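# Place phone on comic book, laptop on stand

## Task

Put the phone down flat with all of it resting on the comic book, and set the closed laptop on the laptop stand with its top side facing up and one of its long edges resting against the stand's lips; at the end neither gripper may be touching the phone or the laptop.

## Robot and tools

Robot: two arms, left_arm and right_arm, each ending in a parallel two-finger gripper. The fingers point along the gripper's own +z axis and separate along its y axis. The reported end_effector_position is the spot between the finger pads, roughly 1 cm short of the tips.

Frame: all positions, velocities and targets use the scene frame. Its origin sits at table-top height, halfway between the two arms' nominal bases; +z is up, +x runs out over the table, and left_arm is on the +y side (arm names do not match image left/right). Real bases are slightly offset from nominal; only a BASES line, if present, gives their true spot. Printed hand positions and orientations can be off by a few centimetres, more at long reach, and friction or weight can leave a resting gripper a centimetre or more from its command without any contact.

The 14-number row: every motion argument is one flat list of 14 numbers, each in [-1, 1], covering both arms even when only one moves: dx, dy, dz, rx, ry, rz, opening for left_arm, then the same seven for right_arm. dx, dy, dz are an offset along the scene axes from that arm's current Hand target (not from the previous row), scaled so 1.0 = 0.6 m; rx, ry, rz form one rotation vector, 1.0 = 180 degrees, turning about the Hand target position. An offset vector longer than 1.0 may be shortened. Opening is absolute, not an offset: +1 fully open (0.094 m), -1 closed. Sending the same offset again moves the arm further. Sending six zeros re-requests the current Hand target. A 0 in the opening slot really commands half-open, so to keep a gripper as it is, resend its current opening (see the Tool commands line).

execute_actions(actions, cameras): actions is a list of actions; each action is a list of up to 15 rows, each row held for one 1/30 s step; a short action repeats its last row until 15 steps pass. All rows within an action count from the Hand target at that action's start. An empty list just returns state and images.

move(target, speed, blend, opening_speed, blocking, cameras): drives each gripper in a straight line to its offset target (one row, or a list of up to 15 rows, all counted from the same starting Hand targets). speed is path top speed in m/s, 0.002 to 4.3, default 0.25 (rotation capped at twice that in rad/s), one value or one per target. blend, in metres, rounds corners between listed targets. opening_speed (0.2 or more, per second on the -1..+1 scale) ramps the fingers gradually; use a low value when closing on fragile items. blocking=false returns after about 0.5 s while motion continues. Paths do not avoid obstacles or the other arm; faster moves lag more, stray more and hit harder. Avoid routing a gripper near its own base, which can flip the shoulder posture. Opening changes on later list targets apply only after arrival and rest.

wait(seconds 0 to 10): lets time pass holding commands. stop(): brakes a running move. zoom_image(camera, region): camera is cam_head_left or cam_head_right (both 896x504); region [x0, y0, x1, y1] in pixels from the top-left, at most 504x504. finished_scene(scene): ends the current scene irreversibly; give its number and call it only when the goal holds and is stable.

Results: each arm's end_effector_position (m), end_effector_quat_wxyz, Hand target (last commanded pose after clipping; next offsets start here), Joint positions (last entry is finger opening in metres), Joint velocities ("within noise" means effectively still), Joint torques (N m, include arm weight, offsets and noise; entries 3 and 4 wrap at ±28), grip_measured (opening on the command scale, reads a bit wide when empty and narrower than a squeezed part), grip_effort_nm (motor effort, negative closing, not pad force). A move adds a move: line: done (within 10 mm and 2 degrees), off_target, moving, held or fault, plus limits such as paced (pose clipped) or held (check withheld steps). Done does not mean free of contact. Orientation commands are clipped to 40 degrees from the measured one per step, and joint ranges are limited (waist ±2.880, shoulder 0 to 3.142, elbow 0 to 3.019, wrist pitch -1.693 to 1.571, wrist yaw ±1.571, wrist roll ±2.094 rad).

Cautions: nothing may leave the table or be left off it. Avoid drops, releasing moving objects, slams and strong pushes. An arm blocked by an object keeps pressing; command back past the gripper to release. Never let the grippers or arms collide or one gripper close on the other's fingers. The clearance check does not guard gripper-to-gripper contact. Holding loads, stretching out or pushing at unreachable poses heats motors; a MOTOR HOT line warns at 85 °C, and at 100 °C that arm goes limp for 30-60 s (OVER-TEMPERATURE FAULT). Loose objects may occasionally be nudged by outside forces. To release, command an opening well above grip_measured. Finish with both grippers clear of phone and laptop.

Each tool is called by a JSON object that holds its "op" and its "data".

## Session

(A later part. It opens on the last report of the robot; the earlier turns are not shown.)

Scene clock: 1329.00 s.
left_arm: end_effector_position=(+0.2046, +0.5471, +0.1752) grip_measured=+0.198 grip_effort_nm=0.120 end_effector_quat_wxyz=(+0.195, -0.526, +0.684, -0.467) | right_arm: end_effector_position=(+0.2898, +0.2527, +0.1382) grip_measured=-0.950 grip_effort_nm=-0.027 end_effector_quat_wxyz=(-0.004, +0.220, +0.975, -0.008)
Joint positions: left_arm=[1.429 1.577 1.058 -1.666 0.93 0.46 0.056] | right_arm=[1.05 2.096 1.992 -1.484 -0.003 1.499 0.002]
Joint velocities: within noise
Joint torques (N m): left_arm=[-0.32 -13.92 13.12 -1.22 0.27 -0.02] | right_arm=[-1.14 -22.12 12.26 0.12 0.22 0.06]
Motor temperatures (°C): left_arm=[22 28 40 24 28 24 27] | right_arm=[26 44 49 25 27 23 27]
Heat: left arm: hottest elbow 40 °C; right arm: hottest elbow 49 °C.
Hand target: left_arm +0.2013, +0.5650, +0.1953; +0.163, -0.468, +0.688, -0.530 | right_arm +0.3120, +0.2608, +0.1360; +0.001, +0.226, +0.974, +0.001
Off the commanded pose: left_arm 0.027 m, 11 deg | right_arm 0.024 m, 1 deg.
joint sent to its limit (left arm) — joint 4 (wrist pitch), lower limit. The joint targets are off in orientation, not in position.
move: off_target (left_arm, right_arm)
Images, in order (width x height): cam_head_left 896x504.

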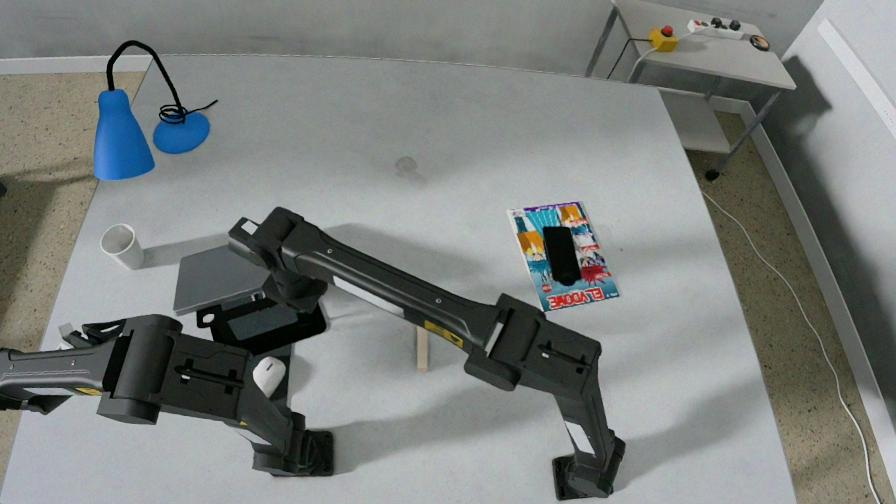

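{"op": "move", "data": {"target": [0,0,0,0,0,0,0.2,0.04,0.01,0,0,0,0,-0.95], "speed": 0.04, "cameras": ["cam_head_left"]}}

{"op": "zoom_image", "data": {"camera": "cam_head_left", "region": [160, 210, 360, 350]}}

Scene clock: 1332.97 s.
left_arm: end_effector_position=(+0.2046, +0.5471, +0.1752) grip_measured=+0.198 grip_effort_nm=0.120 end_effector_quat_wxyz=(+0.195, -0.526, +0.684, -0.467) | right_arm: end_effector_position=(+0.2988, +0.2554, +0.1405) grip_measured=-0.950 grip_effort_nm=-0.022 end_effector_quat_wxyz=(-0.011, +0.214, +0.977, -0.018)
Joint positions: left_arm=[1.429 1.577 1.058 -1.666 0.93 0.46 0.056] | right_arm=[1.038 2.136 2.063 -1.539 -0.01 1.475 0.002]
Joint velocities: within noise
Joint torques (N m): left_arm=[-0.15 -14.21 12.89 -1.26 0.34 -0.01] | right_arm=[-2.14 -21.3 13.67 0.59 0.48 0.03]
Motor temperatures (°C): left_arm=[22 28 40 24 28 24 27] | right_arm=[26 44 49 25 27 23 27]
Heat: left arm: hottest elbow 40 °C; right arm: hottest elbow 49 °C.
Hand target: left_arm +0.2013, +0.5650, +0.1953; +0.163, -0.468, +0.688, -0.530 | right_arm +0.3359, +0.2670, +0.1360; +0.000, +0.226, +0.974, +0.001
Off the commanded pose: left_arm 0.027 m, 11 deg | right_arm 0.039 m, 3 deg.
joint sent to its limit (left arm) — joint 4 (wrist pitch), lower limit. The joint targets are off in orientation, not in position.
move: off_target (left_arm, right_arm)
Images, in order (width x height): cam_head_left 896x504.

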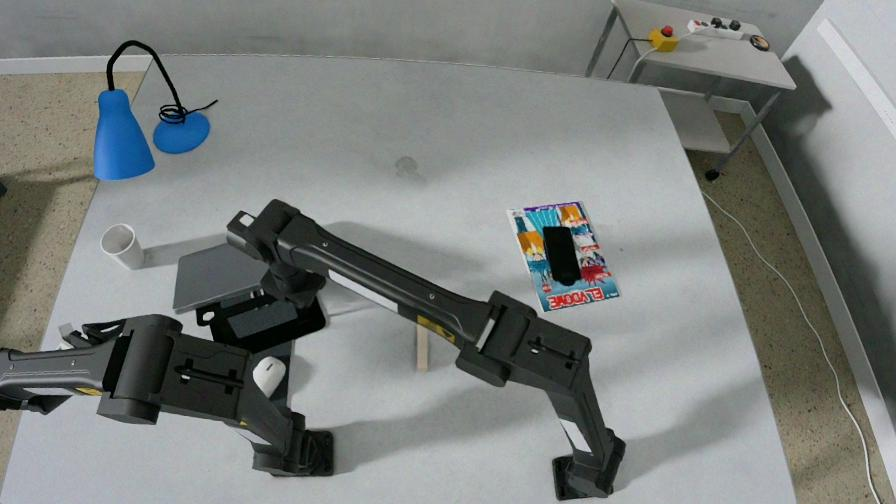

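Scaled by 2.520.

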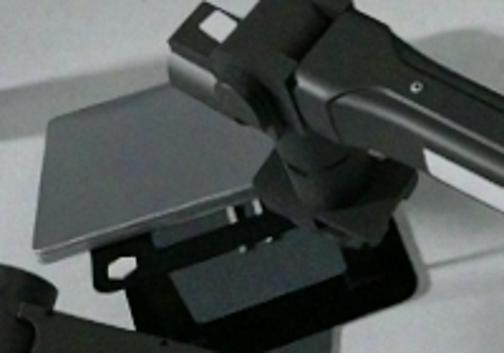

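{"op": "move", "data": {"target": [[0,0,0,0,0,0,0.2,-0.08,-0.02,0,0,0,0,-0.95],[0,0,0,0,0,0,0.2,-0.1,-0.05,0.2,0,0,0,-0.95],[0,0,0,0,0,0,0.2,-0.1,-0.5,0.25,0,0,0,-0.95]], "speed": [0.08,0.15,0.3]}}

{"op": "zoom_image", "data": {"camera": "cam_head_left", "region": [160, 210, 340, 340]}}

{"op": "zoom_image", "data": {"camera": "cam_head_right", "region": [170, 210, 350, 340]}}

Scene clock: 1341.97 s.
left_arm: end_effector_position=(+0.2046, +0.5471, +0.1752) grip_measured=+0.198 grip_effort_nm=0.125 end_effector_quat_wxyz=(+0.195, -0.526, +0.684, -0.467) | right_arm: end_effector_position=(+0.2752, -0.0293, +0.2893) grip_measured=-0.950 grip_effort_nm=-0.027 end_effector_quat_wxyz=(+0.002, +0.226, +0.974, +0.001)
Joint positions: left_arm=[1.429 1.577 1.058 -1.666 0.93 0.46 0.056] | right_arm=[0.741 1.417 1.469 -1.618 0.002 1.201 0.002]
Joint velocities: within noise
Joint torques (N m): left_arm=[-0.62 -15.15 13.05 -0.94 0.3 -0.01] | right_arm=[-0.09 -13.68 7.43 0.34 0.02 0.09]
Motor temperatures (°C): left_arm=[22 28 40 24 28 24 27] | right_arm=[26 44 50 25 27 23 27]
Heat: left arm: hottest elbow 40 °C; right arm: hottest elbow 50 °C.
Hand target: left_arm +0.2013, +0.5650, +0.1953; +0.163, -0.468, +0.688, -0.530 | right_arm +0.2759, -0.0331, +0.2861; +0.001, +0.226, +0.974, +0.001
Off the commanded pose: left_arm 0.027 m, 11 deg | right_arm 0.005 m, 0 deg.
joint sent to its limit (left arm) — joint 4 (wrist pitch), lower limit. The joint targets are off in orientation, not in position.
move: off_target (left_arm)

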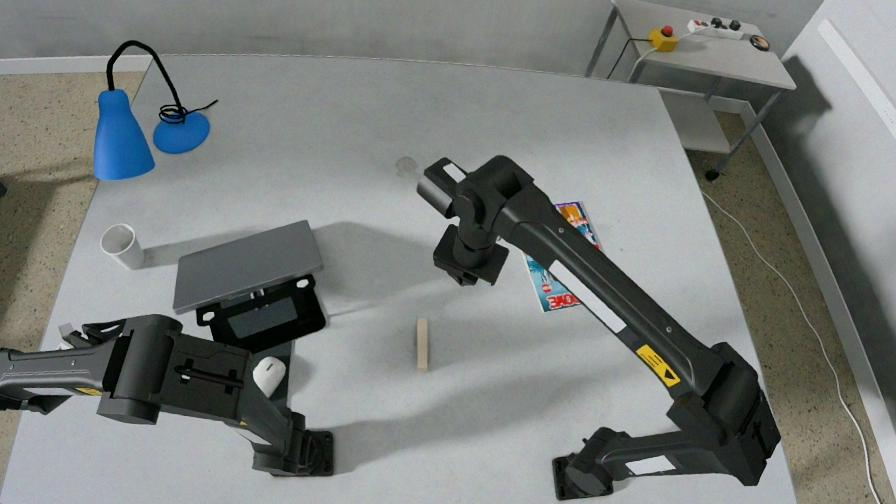

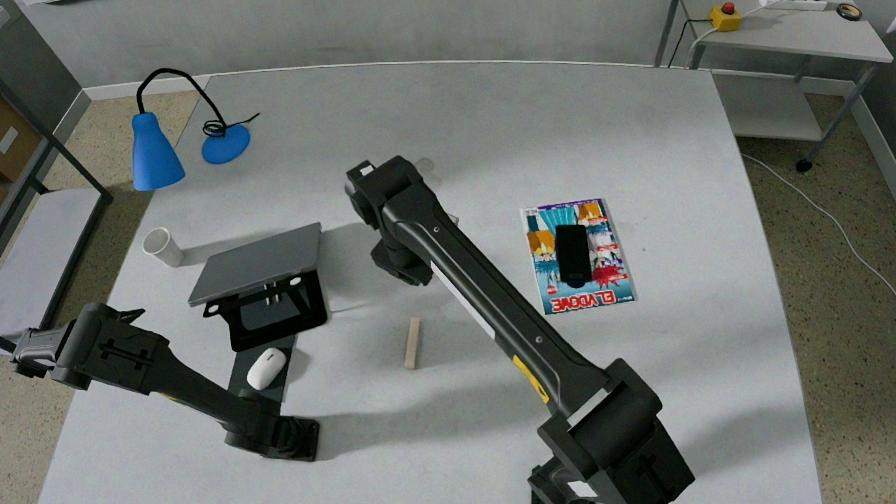

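Scaled by 2.800.

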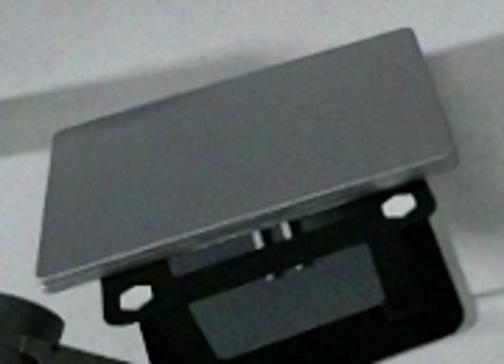

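Scaled by 2.800.

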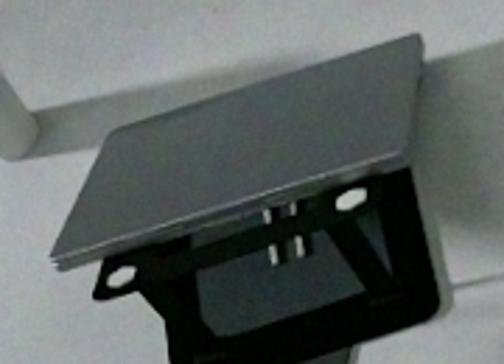

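{"op": "move", "data": {"target": [[0,0,0,0,0,0,0.2,0.285,0.18,-0.1,0.514,0.157,0.159,0.3],[0,0,0,0,0,0,0.2,0.285,0.29,-0.27,0.514,0.157,0.159,0.3]], "speed": [0.3,0.12]}}

{"op": "zoom_image", "data": {"camera": "cam_head_left", "region": [240, 190, 420, 320]}}

{"op": "zoom_image", "data": {"camera": "cam_head_right", "region": [240, 190, 420, 320]}}

Scene clock: 1357.30 s.
left_arm: end_effector_position=(+0.2046, +0.5471, +0.1752) grip_measured=+0.198 grip_effort_nm=0.125 end_effector_quat_wxyz=(+0.195, -0.526, +0.684, -0.467) | right_arm: end_effector_position=(+0.4391, +0.1304, +0.1236) grip_measured=+0.299 grip_effort_nm=0.061 end_effector_quat_wxyz=(-0.320, -0.009, +0.703, +0.635)
Joint positions: left_arm=[1.429 1.577 1.058 -1.666 0.93 0.46 0.056] | right_arm=[0.479 2.27 1.755 -1.502 -1.583 0.008 0.061]
Joint velocities: within noise
Joint torques (N m): left_arm=[-0.56 -14.92 12.85 -1.14 0.37 0.03] | right_arm=[1.08 -23.24 10.06 -0.06 -0.59 0.17]
Motor temperatures (°C): left_arm=[22 28 41 24 28 24 27] | right_arm=[26 43 49 25 26 23 27]
Heat: left arm: hottest elbow 41 °C; right arm: hottest elbow 49 °C.
Hand target: left_arm +0.2013, +0.5650, +0.1953; +0.163, -0.468, +0.688, -0.530 | right_arm +0.4468, +0.1410, +0.1241; -0.370, -0.069, +0.669, +0.641
Off the commanded pose: left_arm 0.027 m, 11 deg | right_arm 0.013 m, 10 deg.
joint sent to its limit (left arm) — joint 4 (wrist pitch), lower limit. The joint targets are off in orientation, not in position.
joint sent to its limit (right arm) — joint 5 (wrist yaw), lower limit. The joint targets are off in orientation, not in position.
move: off_target (left_arm, right_arm)

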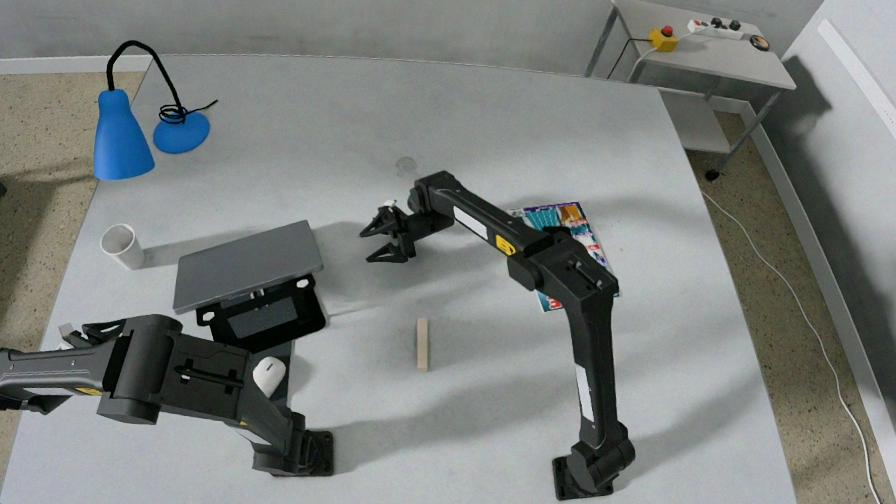

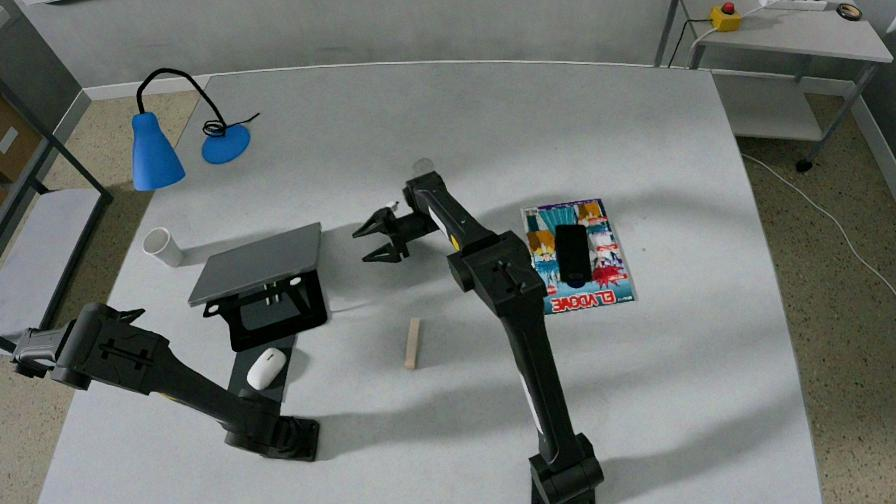

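Scaled by 2.800.

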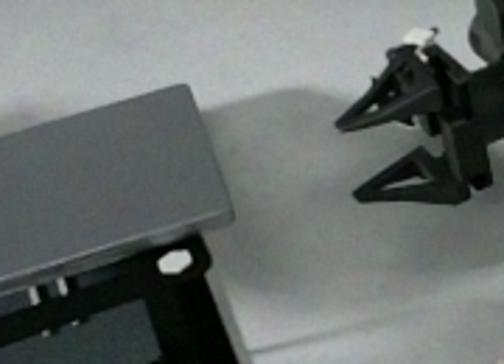

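Scaled by 2.800.

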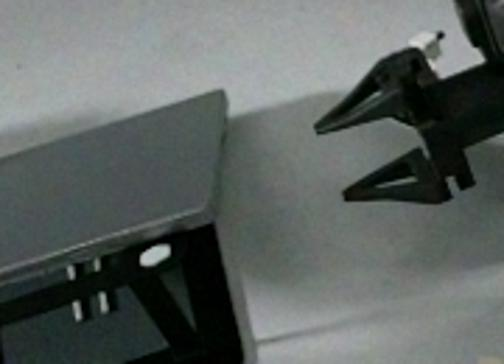

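{"op": "move", "data": {"target": [0,0,0,0,0,0,0.2,-0.06,0.1,0,0,0,0,0.5], "speed": 0.08}}

{"op": "zoom_image", "data": {"camera": "cam_head_left", "region": [260, 200, 400, 300]}}

{"op": "zoom_image", "data": {"camera": "cam_head_right", "region": [260, 200, 400, 300]}}

Scene clock: 1364.70 s.
left_arm: end_effector_position=(+0.2046, +0.5471, +0.1752) grip_measured=+0.198 grip_effort_nm=0.125 end_effector_quat_wxyz=(+0.195, -0.526, +0.684, -0.467) | right_arm: end_effector_position=(+0.4031, +0.1889, +0.1276) grip_measured=+0.499 grip_effort_nm=0.066 end_effector_quat_wxyz=(-0.351, -0.051, +0.701, +0.618)
Joint positions: left_arm=[1.429 1.577 1.058 -1.666 0.93 0.46 0.056] | right_arm=[0.588 2.288 1.809 -1.432 -1.583 0.104 0.07]
Joint velocities: within noise
Joint torques (N m): left_arm=[-0.44 -14.62 13.01 -1.07 0.3 0.01] | right_arm=[0.91 -23.88 10.62 0.03 -0.62 0.16]
Motor temperatures (°C): left_arm=[22 28 41 24 28 24 27] | right_arm=[26 43 49 25 26 23 27]
Heat: left arm: hottest elbow 41 °C; right arm: hottest elbow 49 °C.
Hand target: left_arm +0.2013, +0.5650, +0.1953; +0.163, -0.468, +0.688, -0.530 | right_arm +0.4110, +0.2010, +0.1242; -0.370, -0.069, +0.669, +0.641
Off the commanded pose: left_arm 0.027 m, 11 deg | right_arm 0.015 m, 5 deg.
joint sent to its limit (left arm) — joint 4 (wrist pitch), lower limit. The joint targets are off in orientation, not in position.
joint sent to its limit (right arm) — joint 5 (wrist yaw), lower limit. The joint targets are off in orientation, not in position.
move: off_target (left_arm, right_arm)

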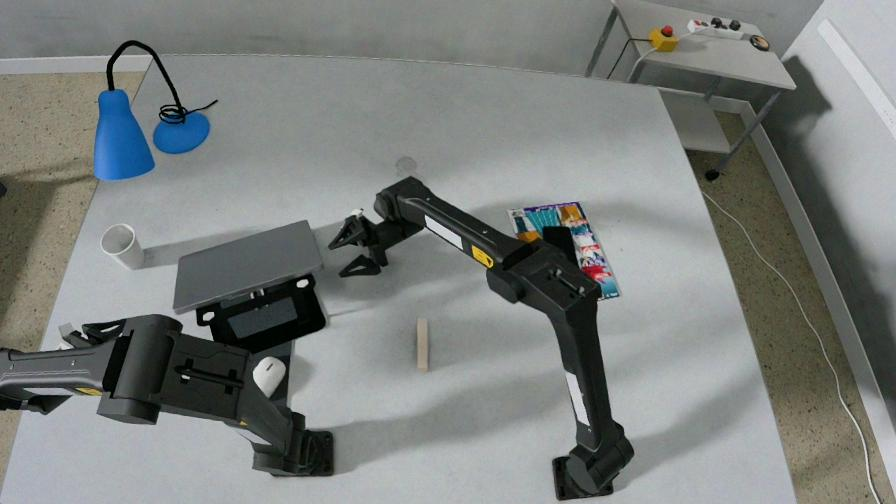

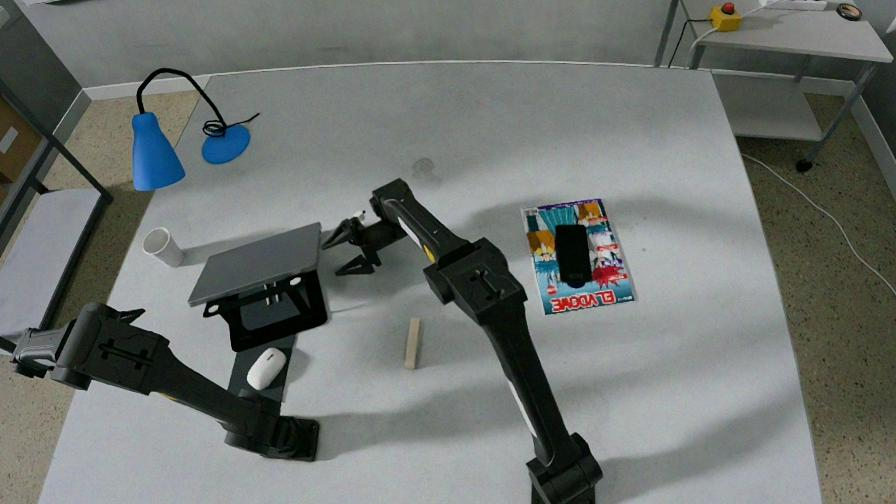

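Scaled by 3.600.

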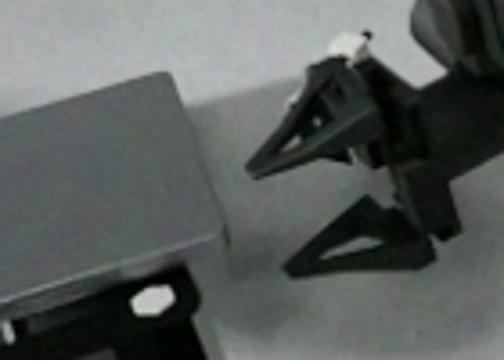

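Scaled by 3.600.

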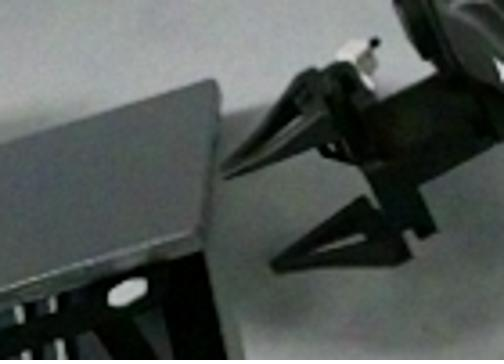

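{"op": "move", "data": {"target": [0,0,0,0,0,0,0.2,-0.035,0.075,0,0,0,0,0.5], "speed": 0.06}}

{"op": "zoom_image", "data": {"camera": "cam_head_left", "region": [260, 200, 400, 300]}}

{"op": "zoom_image", "data": {"camera": "cam_head_right", "region": [260, 200, 400, 300]}}

Scene clock: 1371.20 s.
left_arm: end_effector_position=(+0.2046, +0.5471, +0.1752) grip_measured=+0.198 grip_effort_nm=0.120 end_effector_quat_wxyz=(+0.195, -0.526, +0.684, -0.467) | right_arm: end_effector_position=(+0.3831, +0.2331, +0.1291) grip_measured=+0.499 grip_effort_nm=0.066 end_effector_quat_wxyz=(-0.373, -0.078, +0.699, +0.606)
Joint positions: left_arm=[1.429 1.577 1.058 -1.666 0.93 0.46 0.056] | right_arm=[0.662 2.334 1.904 -1.43 -1.583 0.15 0.07]
Joint velocities: within noise
Joint torques (N m): left_arm=[-1.03 -14.68 13.01 -1.09 0.37 0.01] | right_arm=[0.97 -23.82 11.36 0.17 -0.63 0.13]
Motor temperatures (°C): left_arm=[22 28 41 24 28 24 27] | right_arm=[26 44 49 25 27 23 26]
Heat: left arm: hottest elbow 41 °C; right arm: hottest elbow 49 °C.
Hand target: left_arm +0.2013, +0.5650, +0.1953; +0.163, -0.468, +0.688, -0.530 | right_arm +0.3899, +0.2460, +0.1241; -0.370, -0.069, +0.669, +0.641
Off the commanded pose: left_arm 0.027 m, 11 deg | right_arm 0.015 m, 5 deg.
joint sent to its limit (left arm) — joint 4 (wrist pitch), lower limit. The joint targets are off in orientation, not in position.
joint sent to its limit (right arm) — joint 5 (wrist yaw), lower limit. The joint targets are off in orientation, not in position.
move: off_target (left_arm, right_arm)

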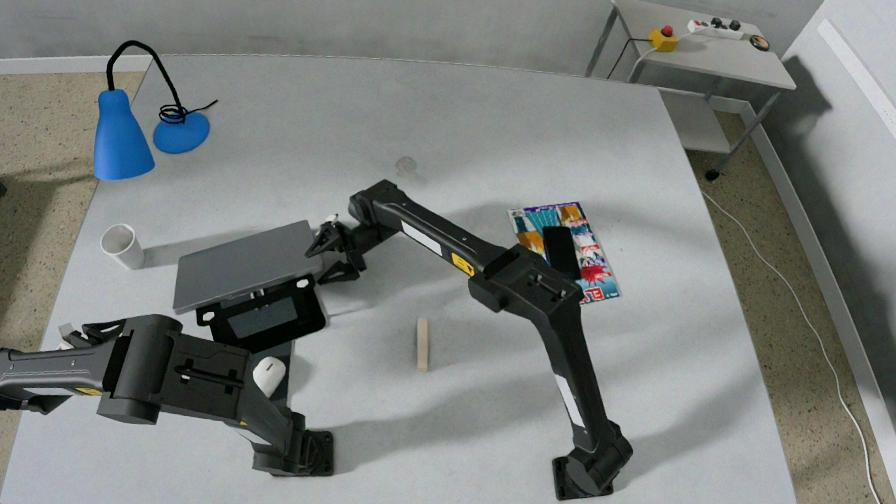

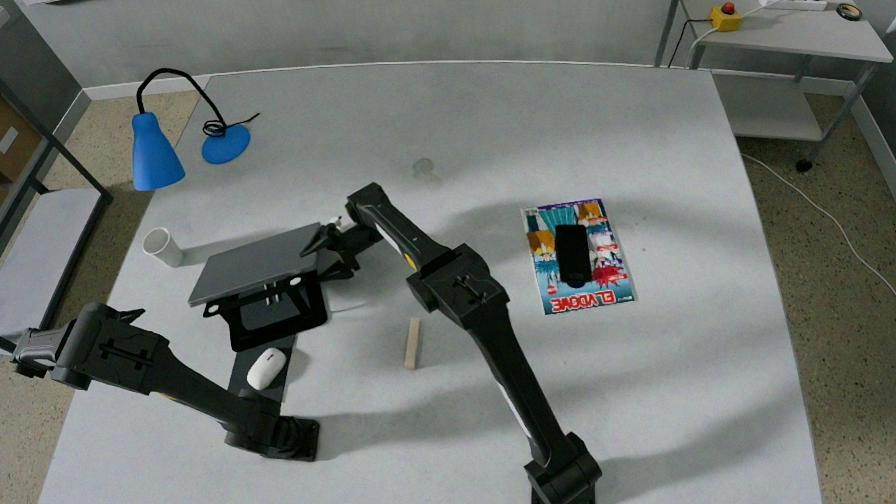

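Scaled by 3.600.

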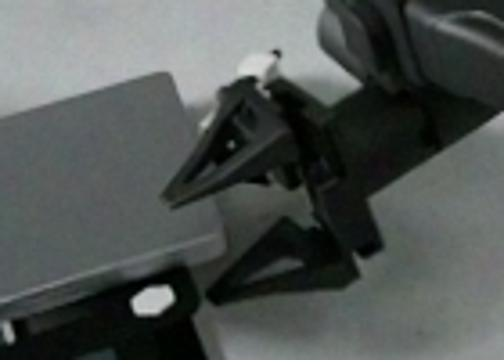

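Scaled by 3.600.

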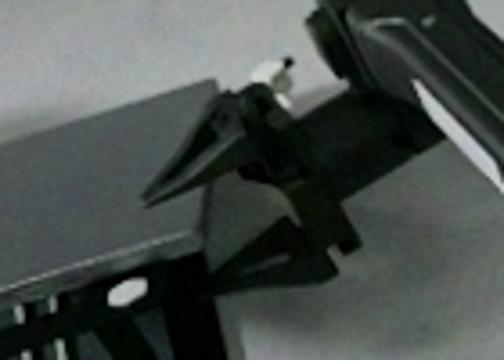

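{"op": "move", "data": {"target": [0,0,0,0,0,0,0.2,0.055,0.012,-0.02,0,0,0,0.4], "speed": 0.06}}

{"op": "zoom_image", "data": {"camera": "cam_head_left", "region": [260, 200, 400, 300]}}

{"op": "zoom_image", "data": {"camera": "cam_head_right", "region": [260, 200, 400, 300]}}

Scene clock: 1376.53 s.
left_arm: end_effector_position=(+0.2046, +0.5471, +0.1752) grip_measured=+0.198 grip_effort_nm=0.120 end_effector_quat_wxyz=(+0.195, -0.526, +0.684, -0.467) | right_arm: end_effector_position=(+0.4071, +0.2476, +0.1177) grip_measured=+0.401 grip_effort_nm=-0.081 end_effector_quat_wxyz=(-0.372, -0.076, +0.699, +0.606)
Joint positions: left_arm=[1.429 1.577 1.058 -1.666 0.93 0.46 0.056] | right_arm=[0.657 2.408 2.016 -1.395 -1.583 0.227 0.066]
Joint velocities: within noise
Joint torques (N m): left_arm=[-0.73 -14.92 13.11 -1.07 0.33 0.02] | right_arm=[-0.26 -24.82 11.54 0.31 -0.65 0.2]
Motor temperatures (°C): left_arm=[22 28 41 24 28 24 27] | right_arm=[26 44 49 25 27 23 26]
Heat: left arm: hottest elbow 41 °C; right arm: hottest elbow 49 °C.
Hand target: left_arm +0.2013, +0.5650, +0.1953; +0.163, -0.468, +0.688, -0.530 | right_arm +0.4230, +0.2531, +0.1121; -0.370, -0.069, +0.669, +0.641
Off the commanded pose: left_arm 0.027 m, 11 deg | right_arm 0.018 m, 5 deg.
joint sent to its limit (left arm) — joint 4 (wrist pitch), lower limit. The joint targets are off in orientation, not in position.
joint sent to its limit (right arm) — joint 5 (wrist yaw), lower limit. The joint targets are off in orientation, not in position.
move: off_target (left_arm, right_arm)

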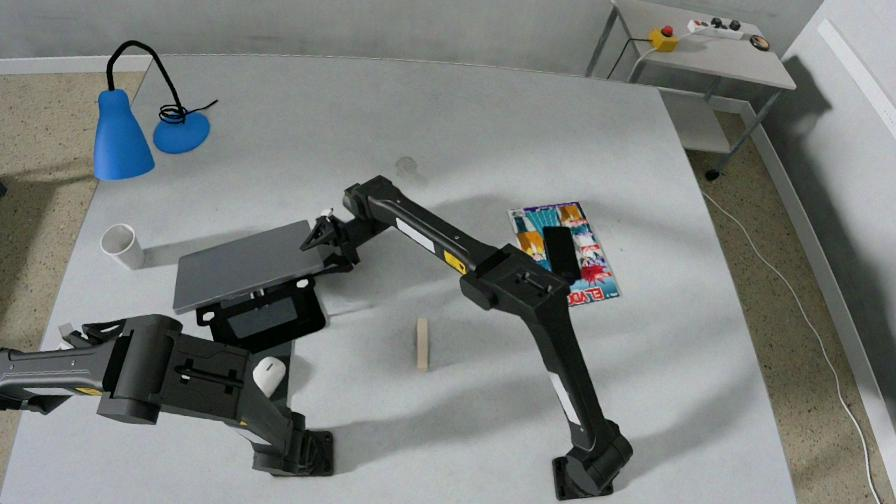

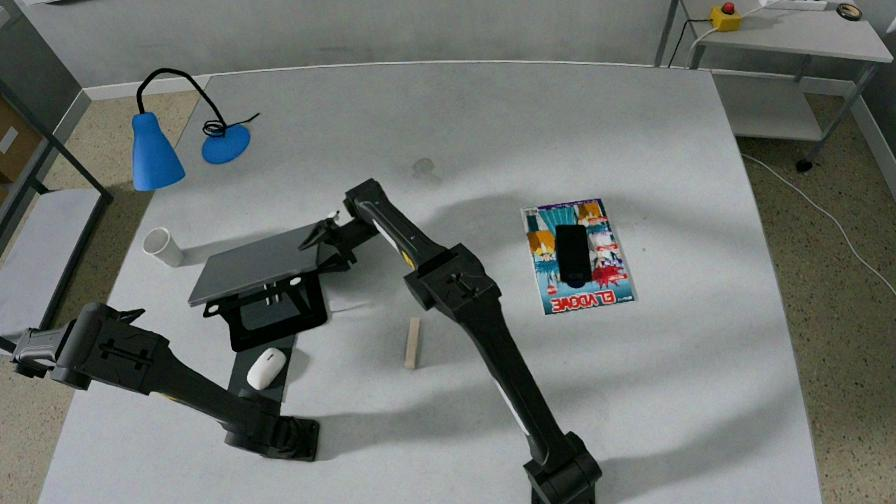

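Scaled by 3.600.

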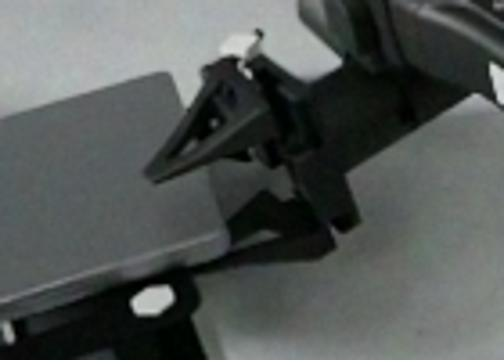

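Scaled by 3.600.

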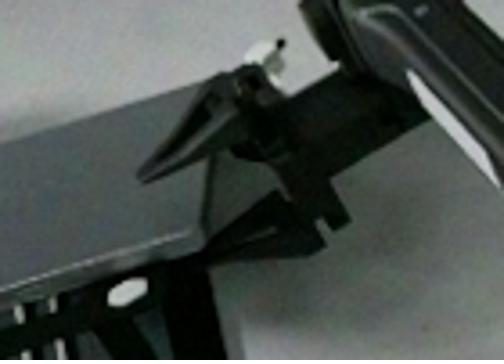

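{"op": "move", "data": {"target": [0,0,0,0,0,0,0.2,0.02,-0.03,0,0,0,0,0.4], "speed": 0.06, "cameras": []}}

{"op": "move", "data": {"target": [0,0,0,0,0,0,0.2,0,0,0,0,0,0,-0.4], "speed": 0.06, "opening_speed": 0.4}}

{"op": "zoom_image", "data": {"camera": "cam_head_left", "region": [260, 200, 400, 300]}}

{"op": "zoom_image", "data": {"camera": "cam_head_right", "region": [260, 200, 400, 300]}}

Scene clock: 1381.97 s.
left_arm: end_effector_position=(+0.2046, +0.5471, +0.1752) grip_measured=+0.198 grip_effort_nm=0.120 end_effector_quat_wxyz=(+0.195, -0.526, +0.684, -0.467) | right_arm: end_effector_position=(+0.4245, +0.2355, +0.1173) grip_measured=+0.401 grip_effort_nm=-0.081 end_effector_quat_wxyz=(-0.359, -0.071, +0.699, +0.614)
Joint positions: left_arm=[1.429 1.577 1.058 -1.666 0.93 0.46 0.056] | right_arm=[0.627 2.408 2.016 -1.372 -1.583 0.235 0.066]
Joint velocities: within noise
Joint torques (N m): left_arm=[-0.85 -14.51 13.11 -1.17 0.32 -0.04] | right_arm=[-0.38 -26.23 9.26 0.27 -0.65 0.16]
Motor temperatures (°C): left_arm=[22 28 41 24 28 24 27] | right_arm=[26 44 49 25 27 23 26]
Heat: left arm: hottest elbow 41 °C; right arm: hottest elbow 49 °C.
Hand target: left_arm +0.2013, +0.5650, +0.1953; +0.163, -0.468, +0.688, -0.530 | right_arm +0.4350, +0.2351, +0.1121; -0.370, -0.068, +0.669, +0.641
Off the commanded pose: left_arm 0.027 m, 11 deg | right_arm 0.012 m, 5 deg.
joint sent to its limit (left arm) — joint 4 (wrist pitch), lower limit. The joint targets are off in orientation, not in position.
joint sent to its limit (right arm) — joint 5 (wrist yaw), lower limit. The joint targets are off in orientation, not in position.
move: off_target (left_arm, right_arm)
No camera images: "cameras" was empty.

Scene clock: 1384.30 s.
left_arm: end_effector_position=(+0.2046, +0.5471, +0.1752) grip_measured=+0.198 grip_effort_nm=0.120 end_effector_quat_wxyz=(+0.195, -0.526, +0.684, -0.467) | right_arm: end_effector_position=(+0.4249, +0.2358, +0.1173) grip_measured=-0.398 grip_effort_nm=-0.085 end_effector_quat_wxyz=(-0.359, -0.071, +0.699, +0.614)
Joint positions: left_arm=[1.429 1.577 1.058 -1.666 0.93 0.46 0.056] | right_arm=[0.627 2.408 2.016 -1.365 -1.583 0.241 0.028]
Joint velocities: within noise
Joint torques (N m): left_arm=[-0.38 -14.33 13.03 -1.16 0.36 0.03] | right_arm=[-0.32 -26.34 9.1 0.4 -0.64 0.18]
Motor temperatures (°C): left_arm=[22 28 41 24 28 24 27] | right_arm=[26 44 49 25 27 23 26]
Heat: left arm: hottest elbow 41 °C; right arm: hottest elbow 49 °C.
Hand target: left_arm +0.2013, +0.5650, +0.1953; +0.163, -0.468, +0.688, -0.530 | right_arm +0.4350, +0.2351, +0.1121; -0.370, -0.068, +0.669, +0.641
Off the commanded pose: left_arm 0.027 m, 11 deg | right_arm 0.011 m, 5 deg.
joint sent to its limit (left arm) — joint 4 (wrist pitch), lower limit. The joint targets are off in orientation, not in position.
joint sent to its limit (right arm) — joint 5 (wrist yaw), lower limit. The joint targets are off in orientation, not in position.
move: off_target (left_arm, right_arm)

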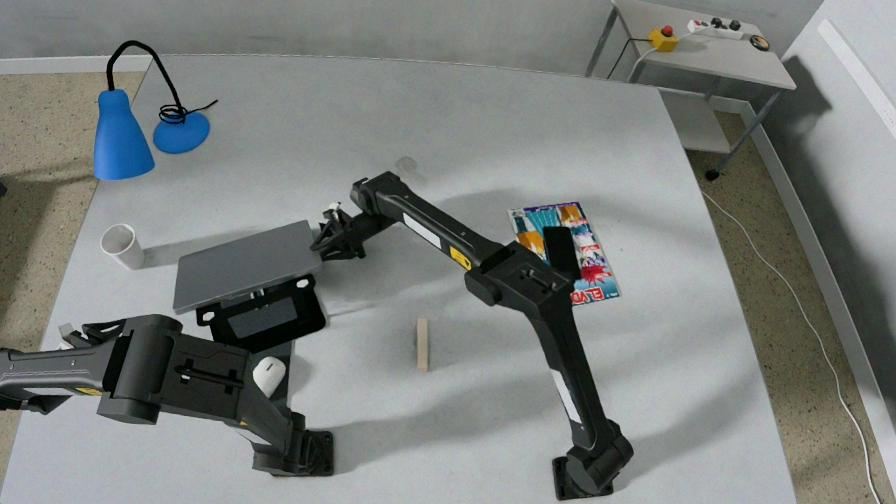

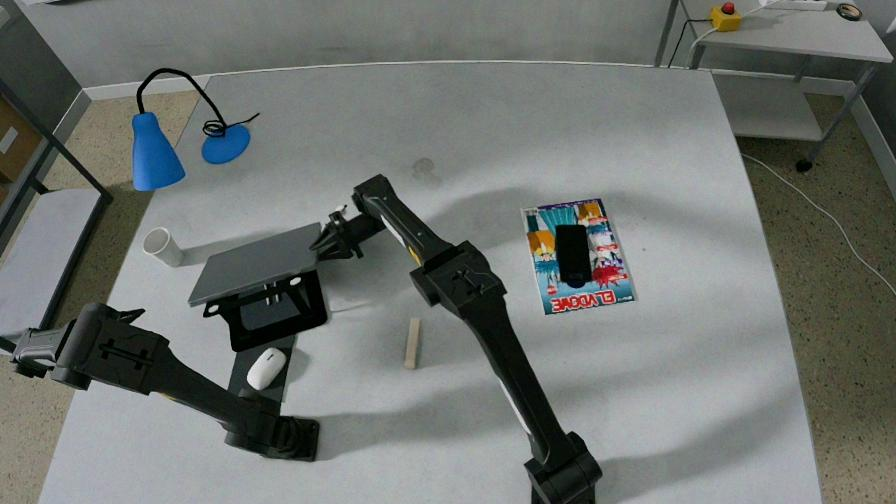

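Scaled by 3.600.

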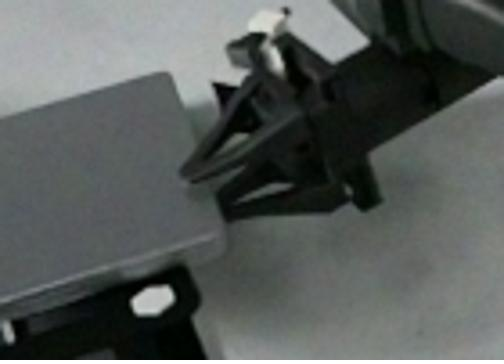

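Scaled by 3.600.

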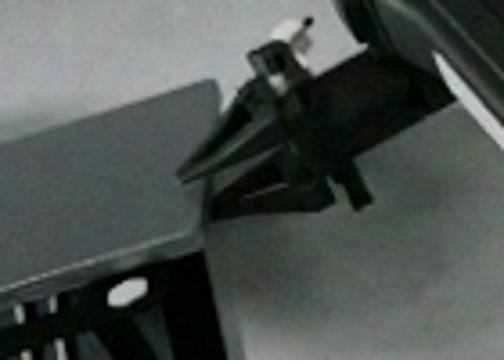

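{"op": "move", "data": {"target": [0,0,0,0,0,0,0.2,0,0,0,0,0,0,-0.85], "speed": 0.06, "opening_speed": 0.25, "cameras": []}}

{"op": "move", "data": {"target": [0,0,0,0,0,0,0.2,0.0,0,0.07,0,0,0,-0.85], "speed": 0.06}}

{"op": "zoom_image", "data": {"camera": "cam_head_left", "region": [160, 210, 340, 340]}}

{"op": "zoom_image", "data": {"camera": "cam_head_right", "region": [170, 210, 350, 340]}}

Scene clock: 1389.17 s.
left_arm: end_effector_position=(+0.2046, +0.5471, +0.1752) grip_measured=+0.198 grip_effort_nm=0.115 end_effector_quat_wxyz=(+0.195, -0.526, +0.684, -0.467) | right_arm: end_effector_position=(+0.4250, +0.2359, +0.1168) grip_measured=-0.679 grip_effort_nm=-1.043 end_effector_quat_wxyz=(-0.364, -0.065, +0.701, +0.610)
Joint positions: left_arm=[1.429 1.577 1.058 -1.666 0.93 0.46 0.056] | right_arm=[0.627 2.408 2.016 -1.362 -1.58 0.263 0.015]
Joint velocities: within noise
Joint torques (N m): left_arm=[-0.56 -13.98 13.05 -1.17 0.31 -0.03] | right_arm=[-0.32 -26.52 8.87 0.5 -0.72 0.01]
Motor temperatures (°C): left_arm=[22 28 41 24 28 24 27] | right_arm=[26 44 49 25 27 23 26]
Heat: left arm: hottest elbow 41 °C; right arm: hottest elbow 49 °C.
Hand target: left_arm +0.2013, +0.5650, +0.1953; +0.163, -0.468, +0.688, -0.530 | right_arm +0.4350, +0.2351, +0.1120; -0.370, -0.069, +0.669, +0.641
Off the commanded pose: left_arm 0.027 m, 11 deg | right_arm 0.011 m, 5 deg.
joint sent to its limit (left arm) — joint 4 (wrist pitch), lower limit. The joint targets are off in orientation, not in position.
joint sent to its limit (right arm) — joint 5 (wrist yaw), lower limit. The joint targets are off in orientation, not in position.
move: off_target (left_arm, right_arm)
No camera images: "cameras" was empty.

Scene clock: 1390.33 s.
left_arm: end_effector_position=(+0.2046, +0.5471, +0.1752) grip_measured=+0.198 grip_effort_nm=0.120 end_effector_quat_wxyz=(+0.195, -0.526, +0.684, -0.467) | right_arm: end_effector_position=(+0.4250, +0.2359, +0.1168) grip_measured=-0.680 grip_effort_nm=-1.038 end_effector_quat_wxyz=(-0.371, -0.058, +0.701, +0.606)
Joint positions: left_arm=[1.429 1.577 1.058 -1.666 0.93 0.46 0.056] | right_arm=[0.627 2.408 2.016 -1.362 -1.58 0.284 0.015]
Joint velocities: within noise
Joint torques (N m): left_arm=[-0.97 -14.8 13.05 -1.26 0.34 0.06] | right_arm=[-0.32 -31.33 9.29 -0.35 -0.73 0.16]
Motor temperatures (°C): left_arm=[22 28 41 24 28 24 27] | right_arm=[26 44 49 25 27 23 27]
Heat: left arm: hottest elbow 41 °C; right arm: hottest elbow 49 °C.
Hand target: left_arm +0.2013, +0.5650, +0.1953; +0.163, -0.468, +0.688, -0.530 | right_arm +0.4350, +0.2351, +0.1539; -0.370, -0.068, +0.669, +0.641
Off the commanded pose: left_arm 0.027 m, 11 deg | right_arm 0.039 m, 6 deg.
joint sent to its limit (left arm) — joint 4 (wrist pitch), lower limit. The joint targets are off in orientation, not in position.
joint sent to its limit (right arm) — joint 5 (wrist yaw), lower limit. The joint targets are off in orientation, not in position.
move: off_target (left_arm, right_arm)

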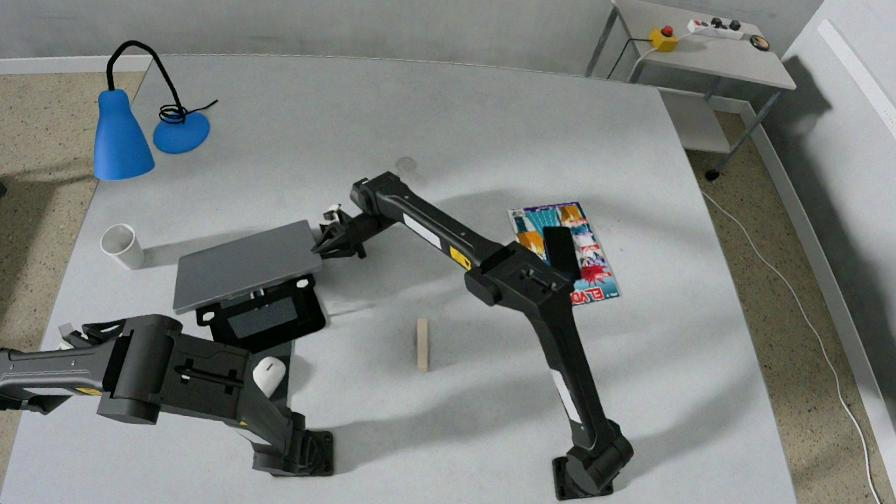

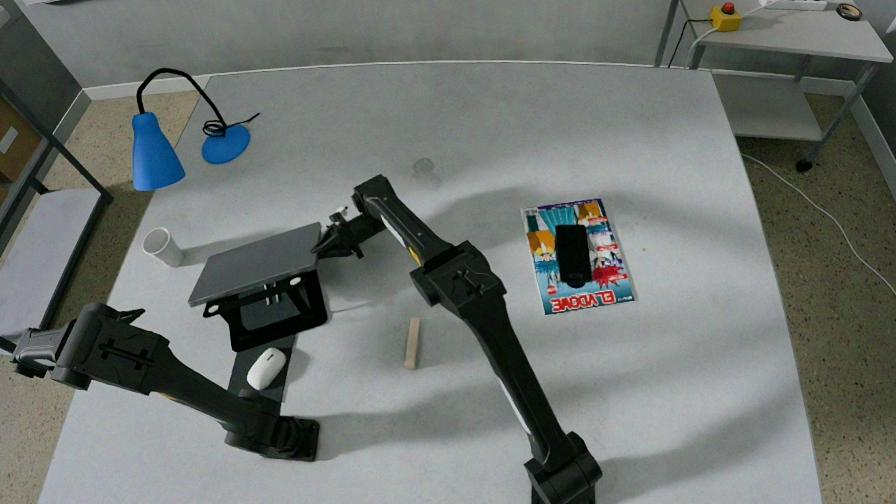

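Scaled by 2.800.

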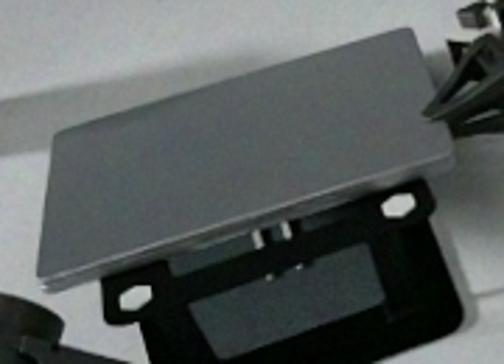

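Scaled by 2.800.

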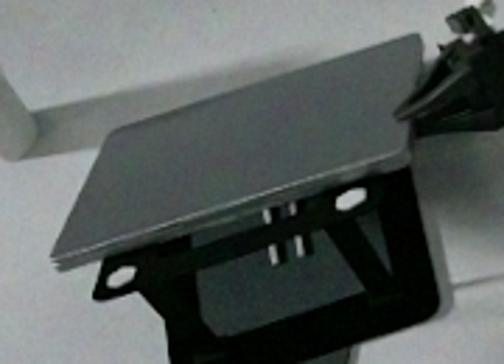

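{"op": "move", "data": {"target": [0,0,0,0,0,0,0.2,0.05,0.012,0.01,0,0,0,-0.85], "speed": 0.05}}

{"op": "zoom_image", "data": {"camera": "cam_head_left", "region": [160, 210, 340, 340]}}

{"op": "zoom_image", "data": {"camera": "cam_head_right", "region": [170, 210, 350, 340]}}

Scene clock: 1394.23 s.
left_arm: end_effector_position=(+0.2046, +0.5471, +0.1752) grip_measured=+0.198 grip_effort_nm=0.120 end_effector_quat_wxyz=(+0.195, -0.526, +0.684, -0.467) | right_arm: end_effector_position=(+0.4327, +0.2359, +0.1227) grip_measured=-0.681 grip_effort_nm=-1.038 end_effector_quat_wxyz=(-0.374, -0.048, +0.708, +0.597)
Joint positions: left_arm=[1.429 1.577 1.058 -1.666 0.93 0.46 0.056] | right_arm=[0.621 2.408 2.042 -1.362 -1.565 0.336 0.015]
Joint velocities: within noise
Joint torques (N m): left_arm=[-0.26 -14.97 13.22 -1.22 0.33 0] | right_arm=[-1.03 -28.22 14.37 0.13 -1.28 0.34]
Motor temperatures (°C): left_arm=[22 28 41 24 28 24 27] | right_arm=[26 45 49 25 27 23 27]
Heat: left arm: hottest elbow 41 °C; right arm: hottest elbow 49 °C.
Hand target: left_arm +0.2013, +0.5650, +0.1953; +0.163, -0.468, +0.688, -0.530 | right_arm +0.4650, +0.2422, +0.1601; -0.370, -0.068, +0.669, +0.641
Off the commanded pose: left_arm 0.027 m, 11 deg | right_arm 0.050 m, 7 deg.
joint sent to its limit (left arm) — joint 4 (wrist pitch), lower limit. The joint targets are off in orientation, not in position.
joint sent to its limit (right arm) — joint 5 (wrist yaw), lower limit. The joint targets are off in position and orientation.
move: off_target (left_arm, right_arm)

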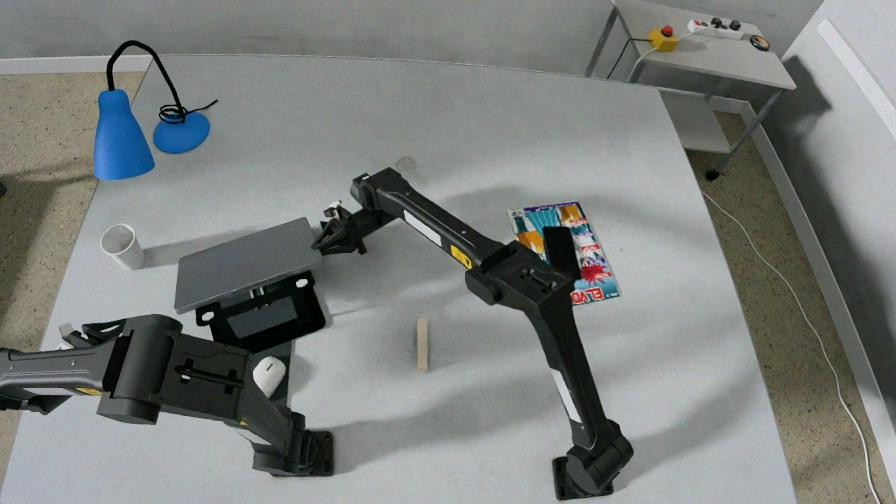

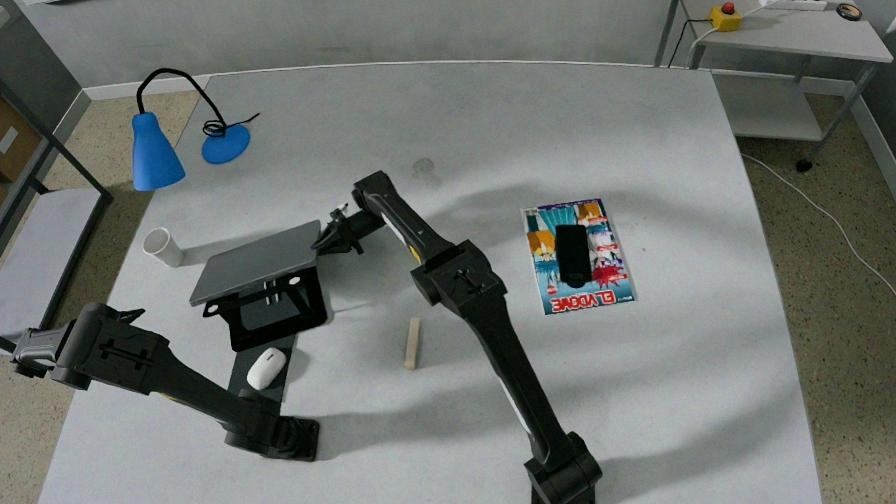

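Scaled by 2.800.

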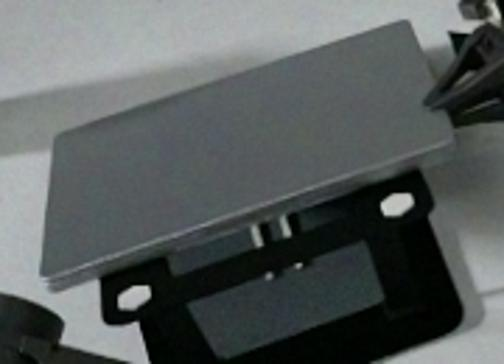

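Scaled by 2.800.

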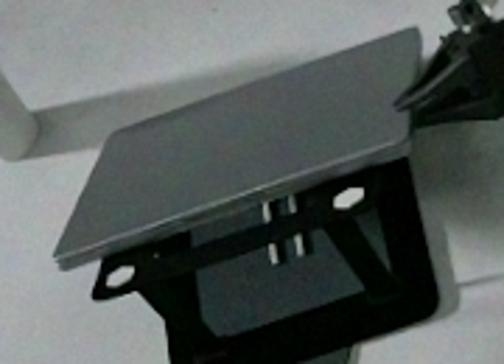

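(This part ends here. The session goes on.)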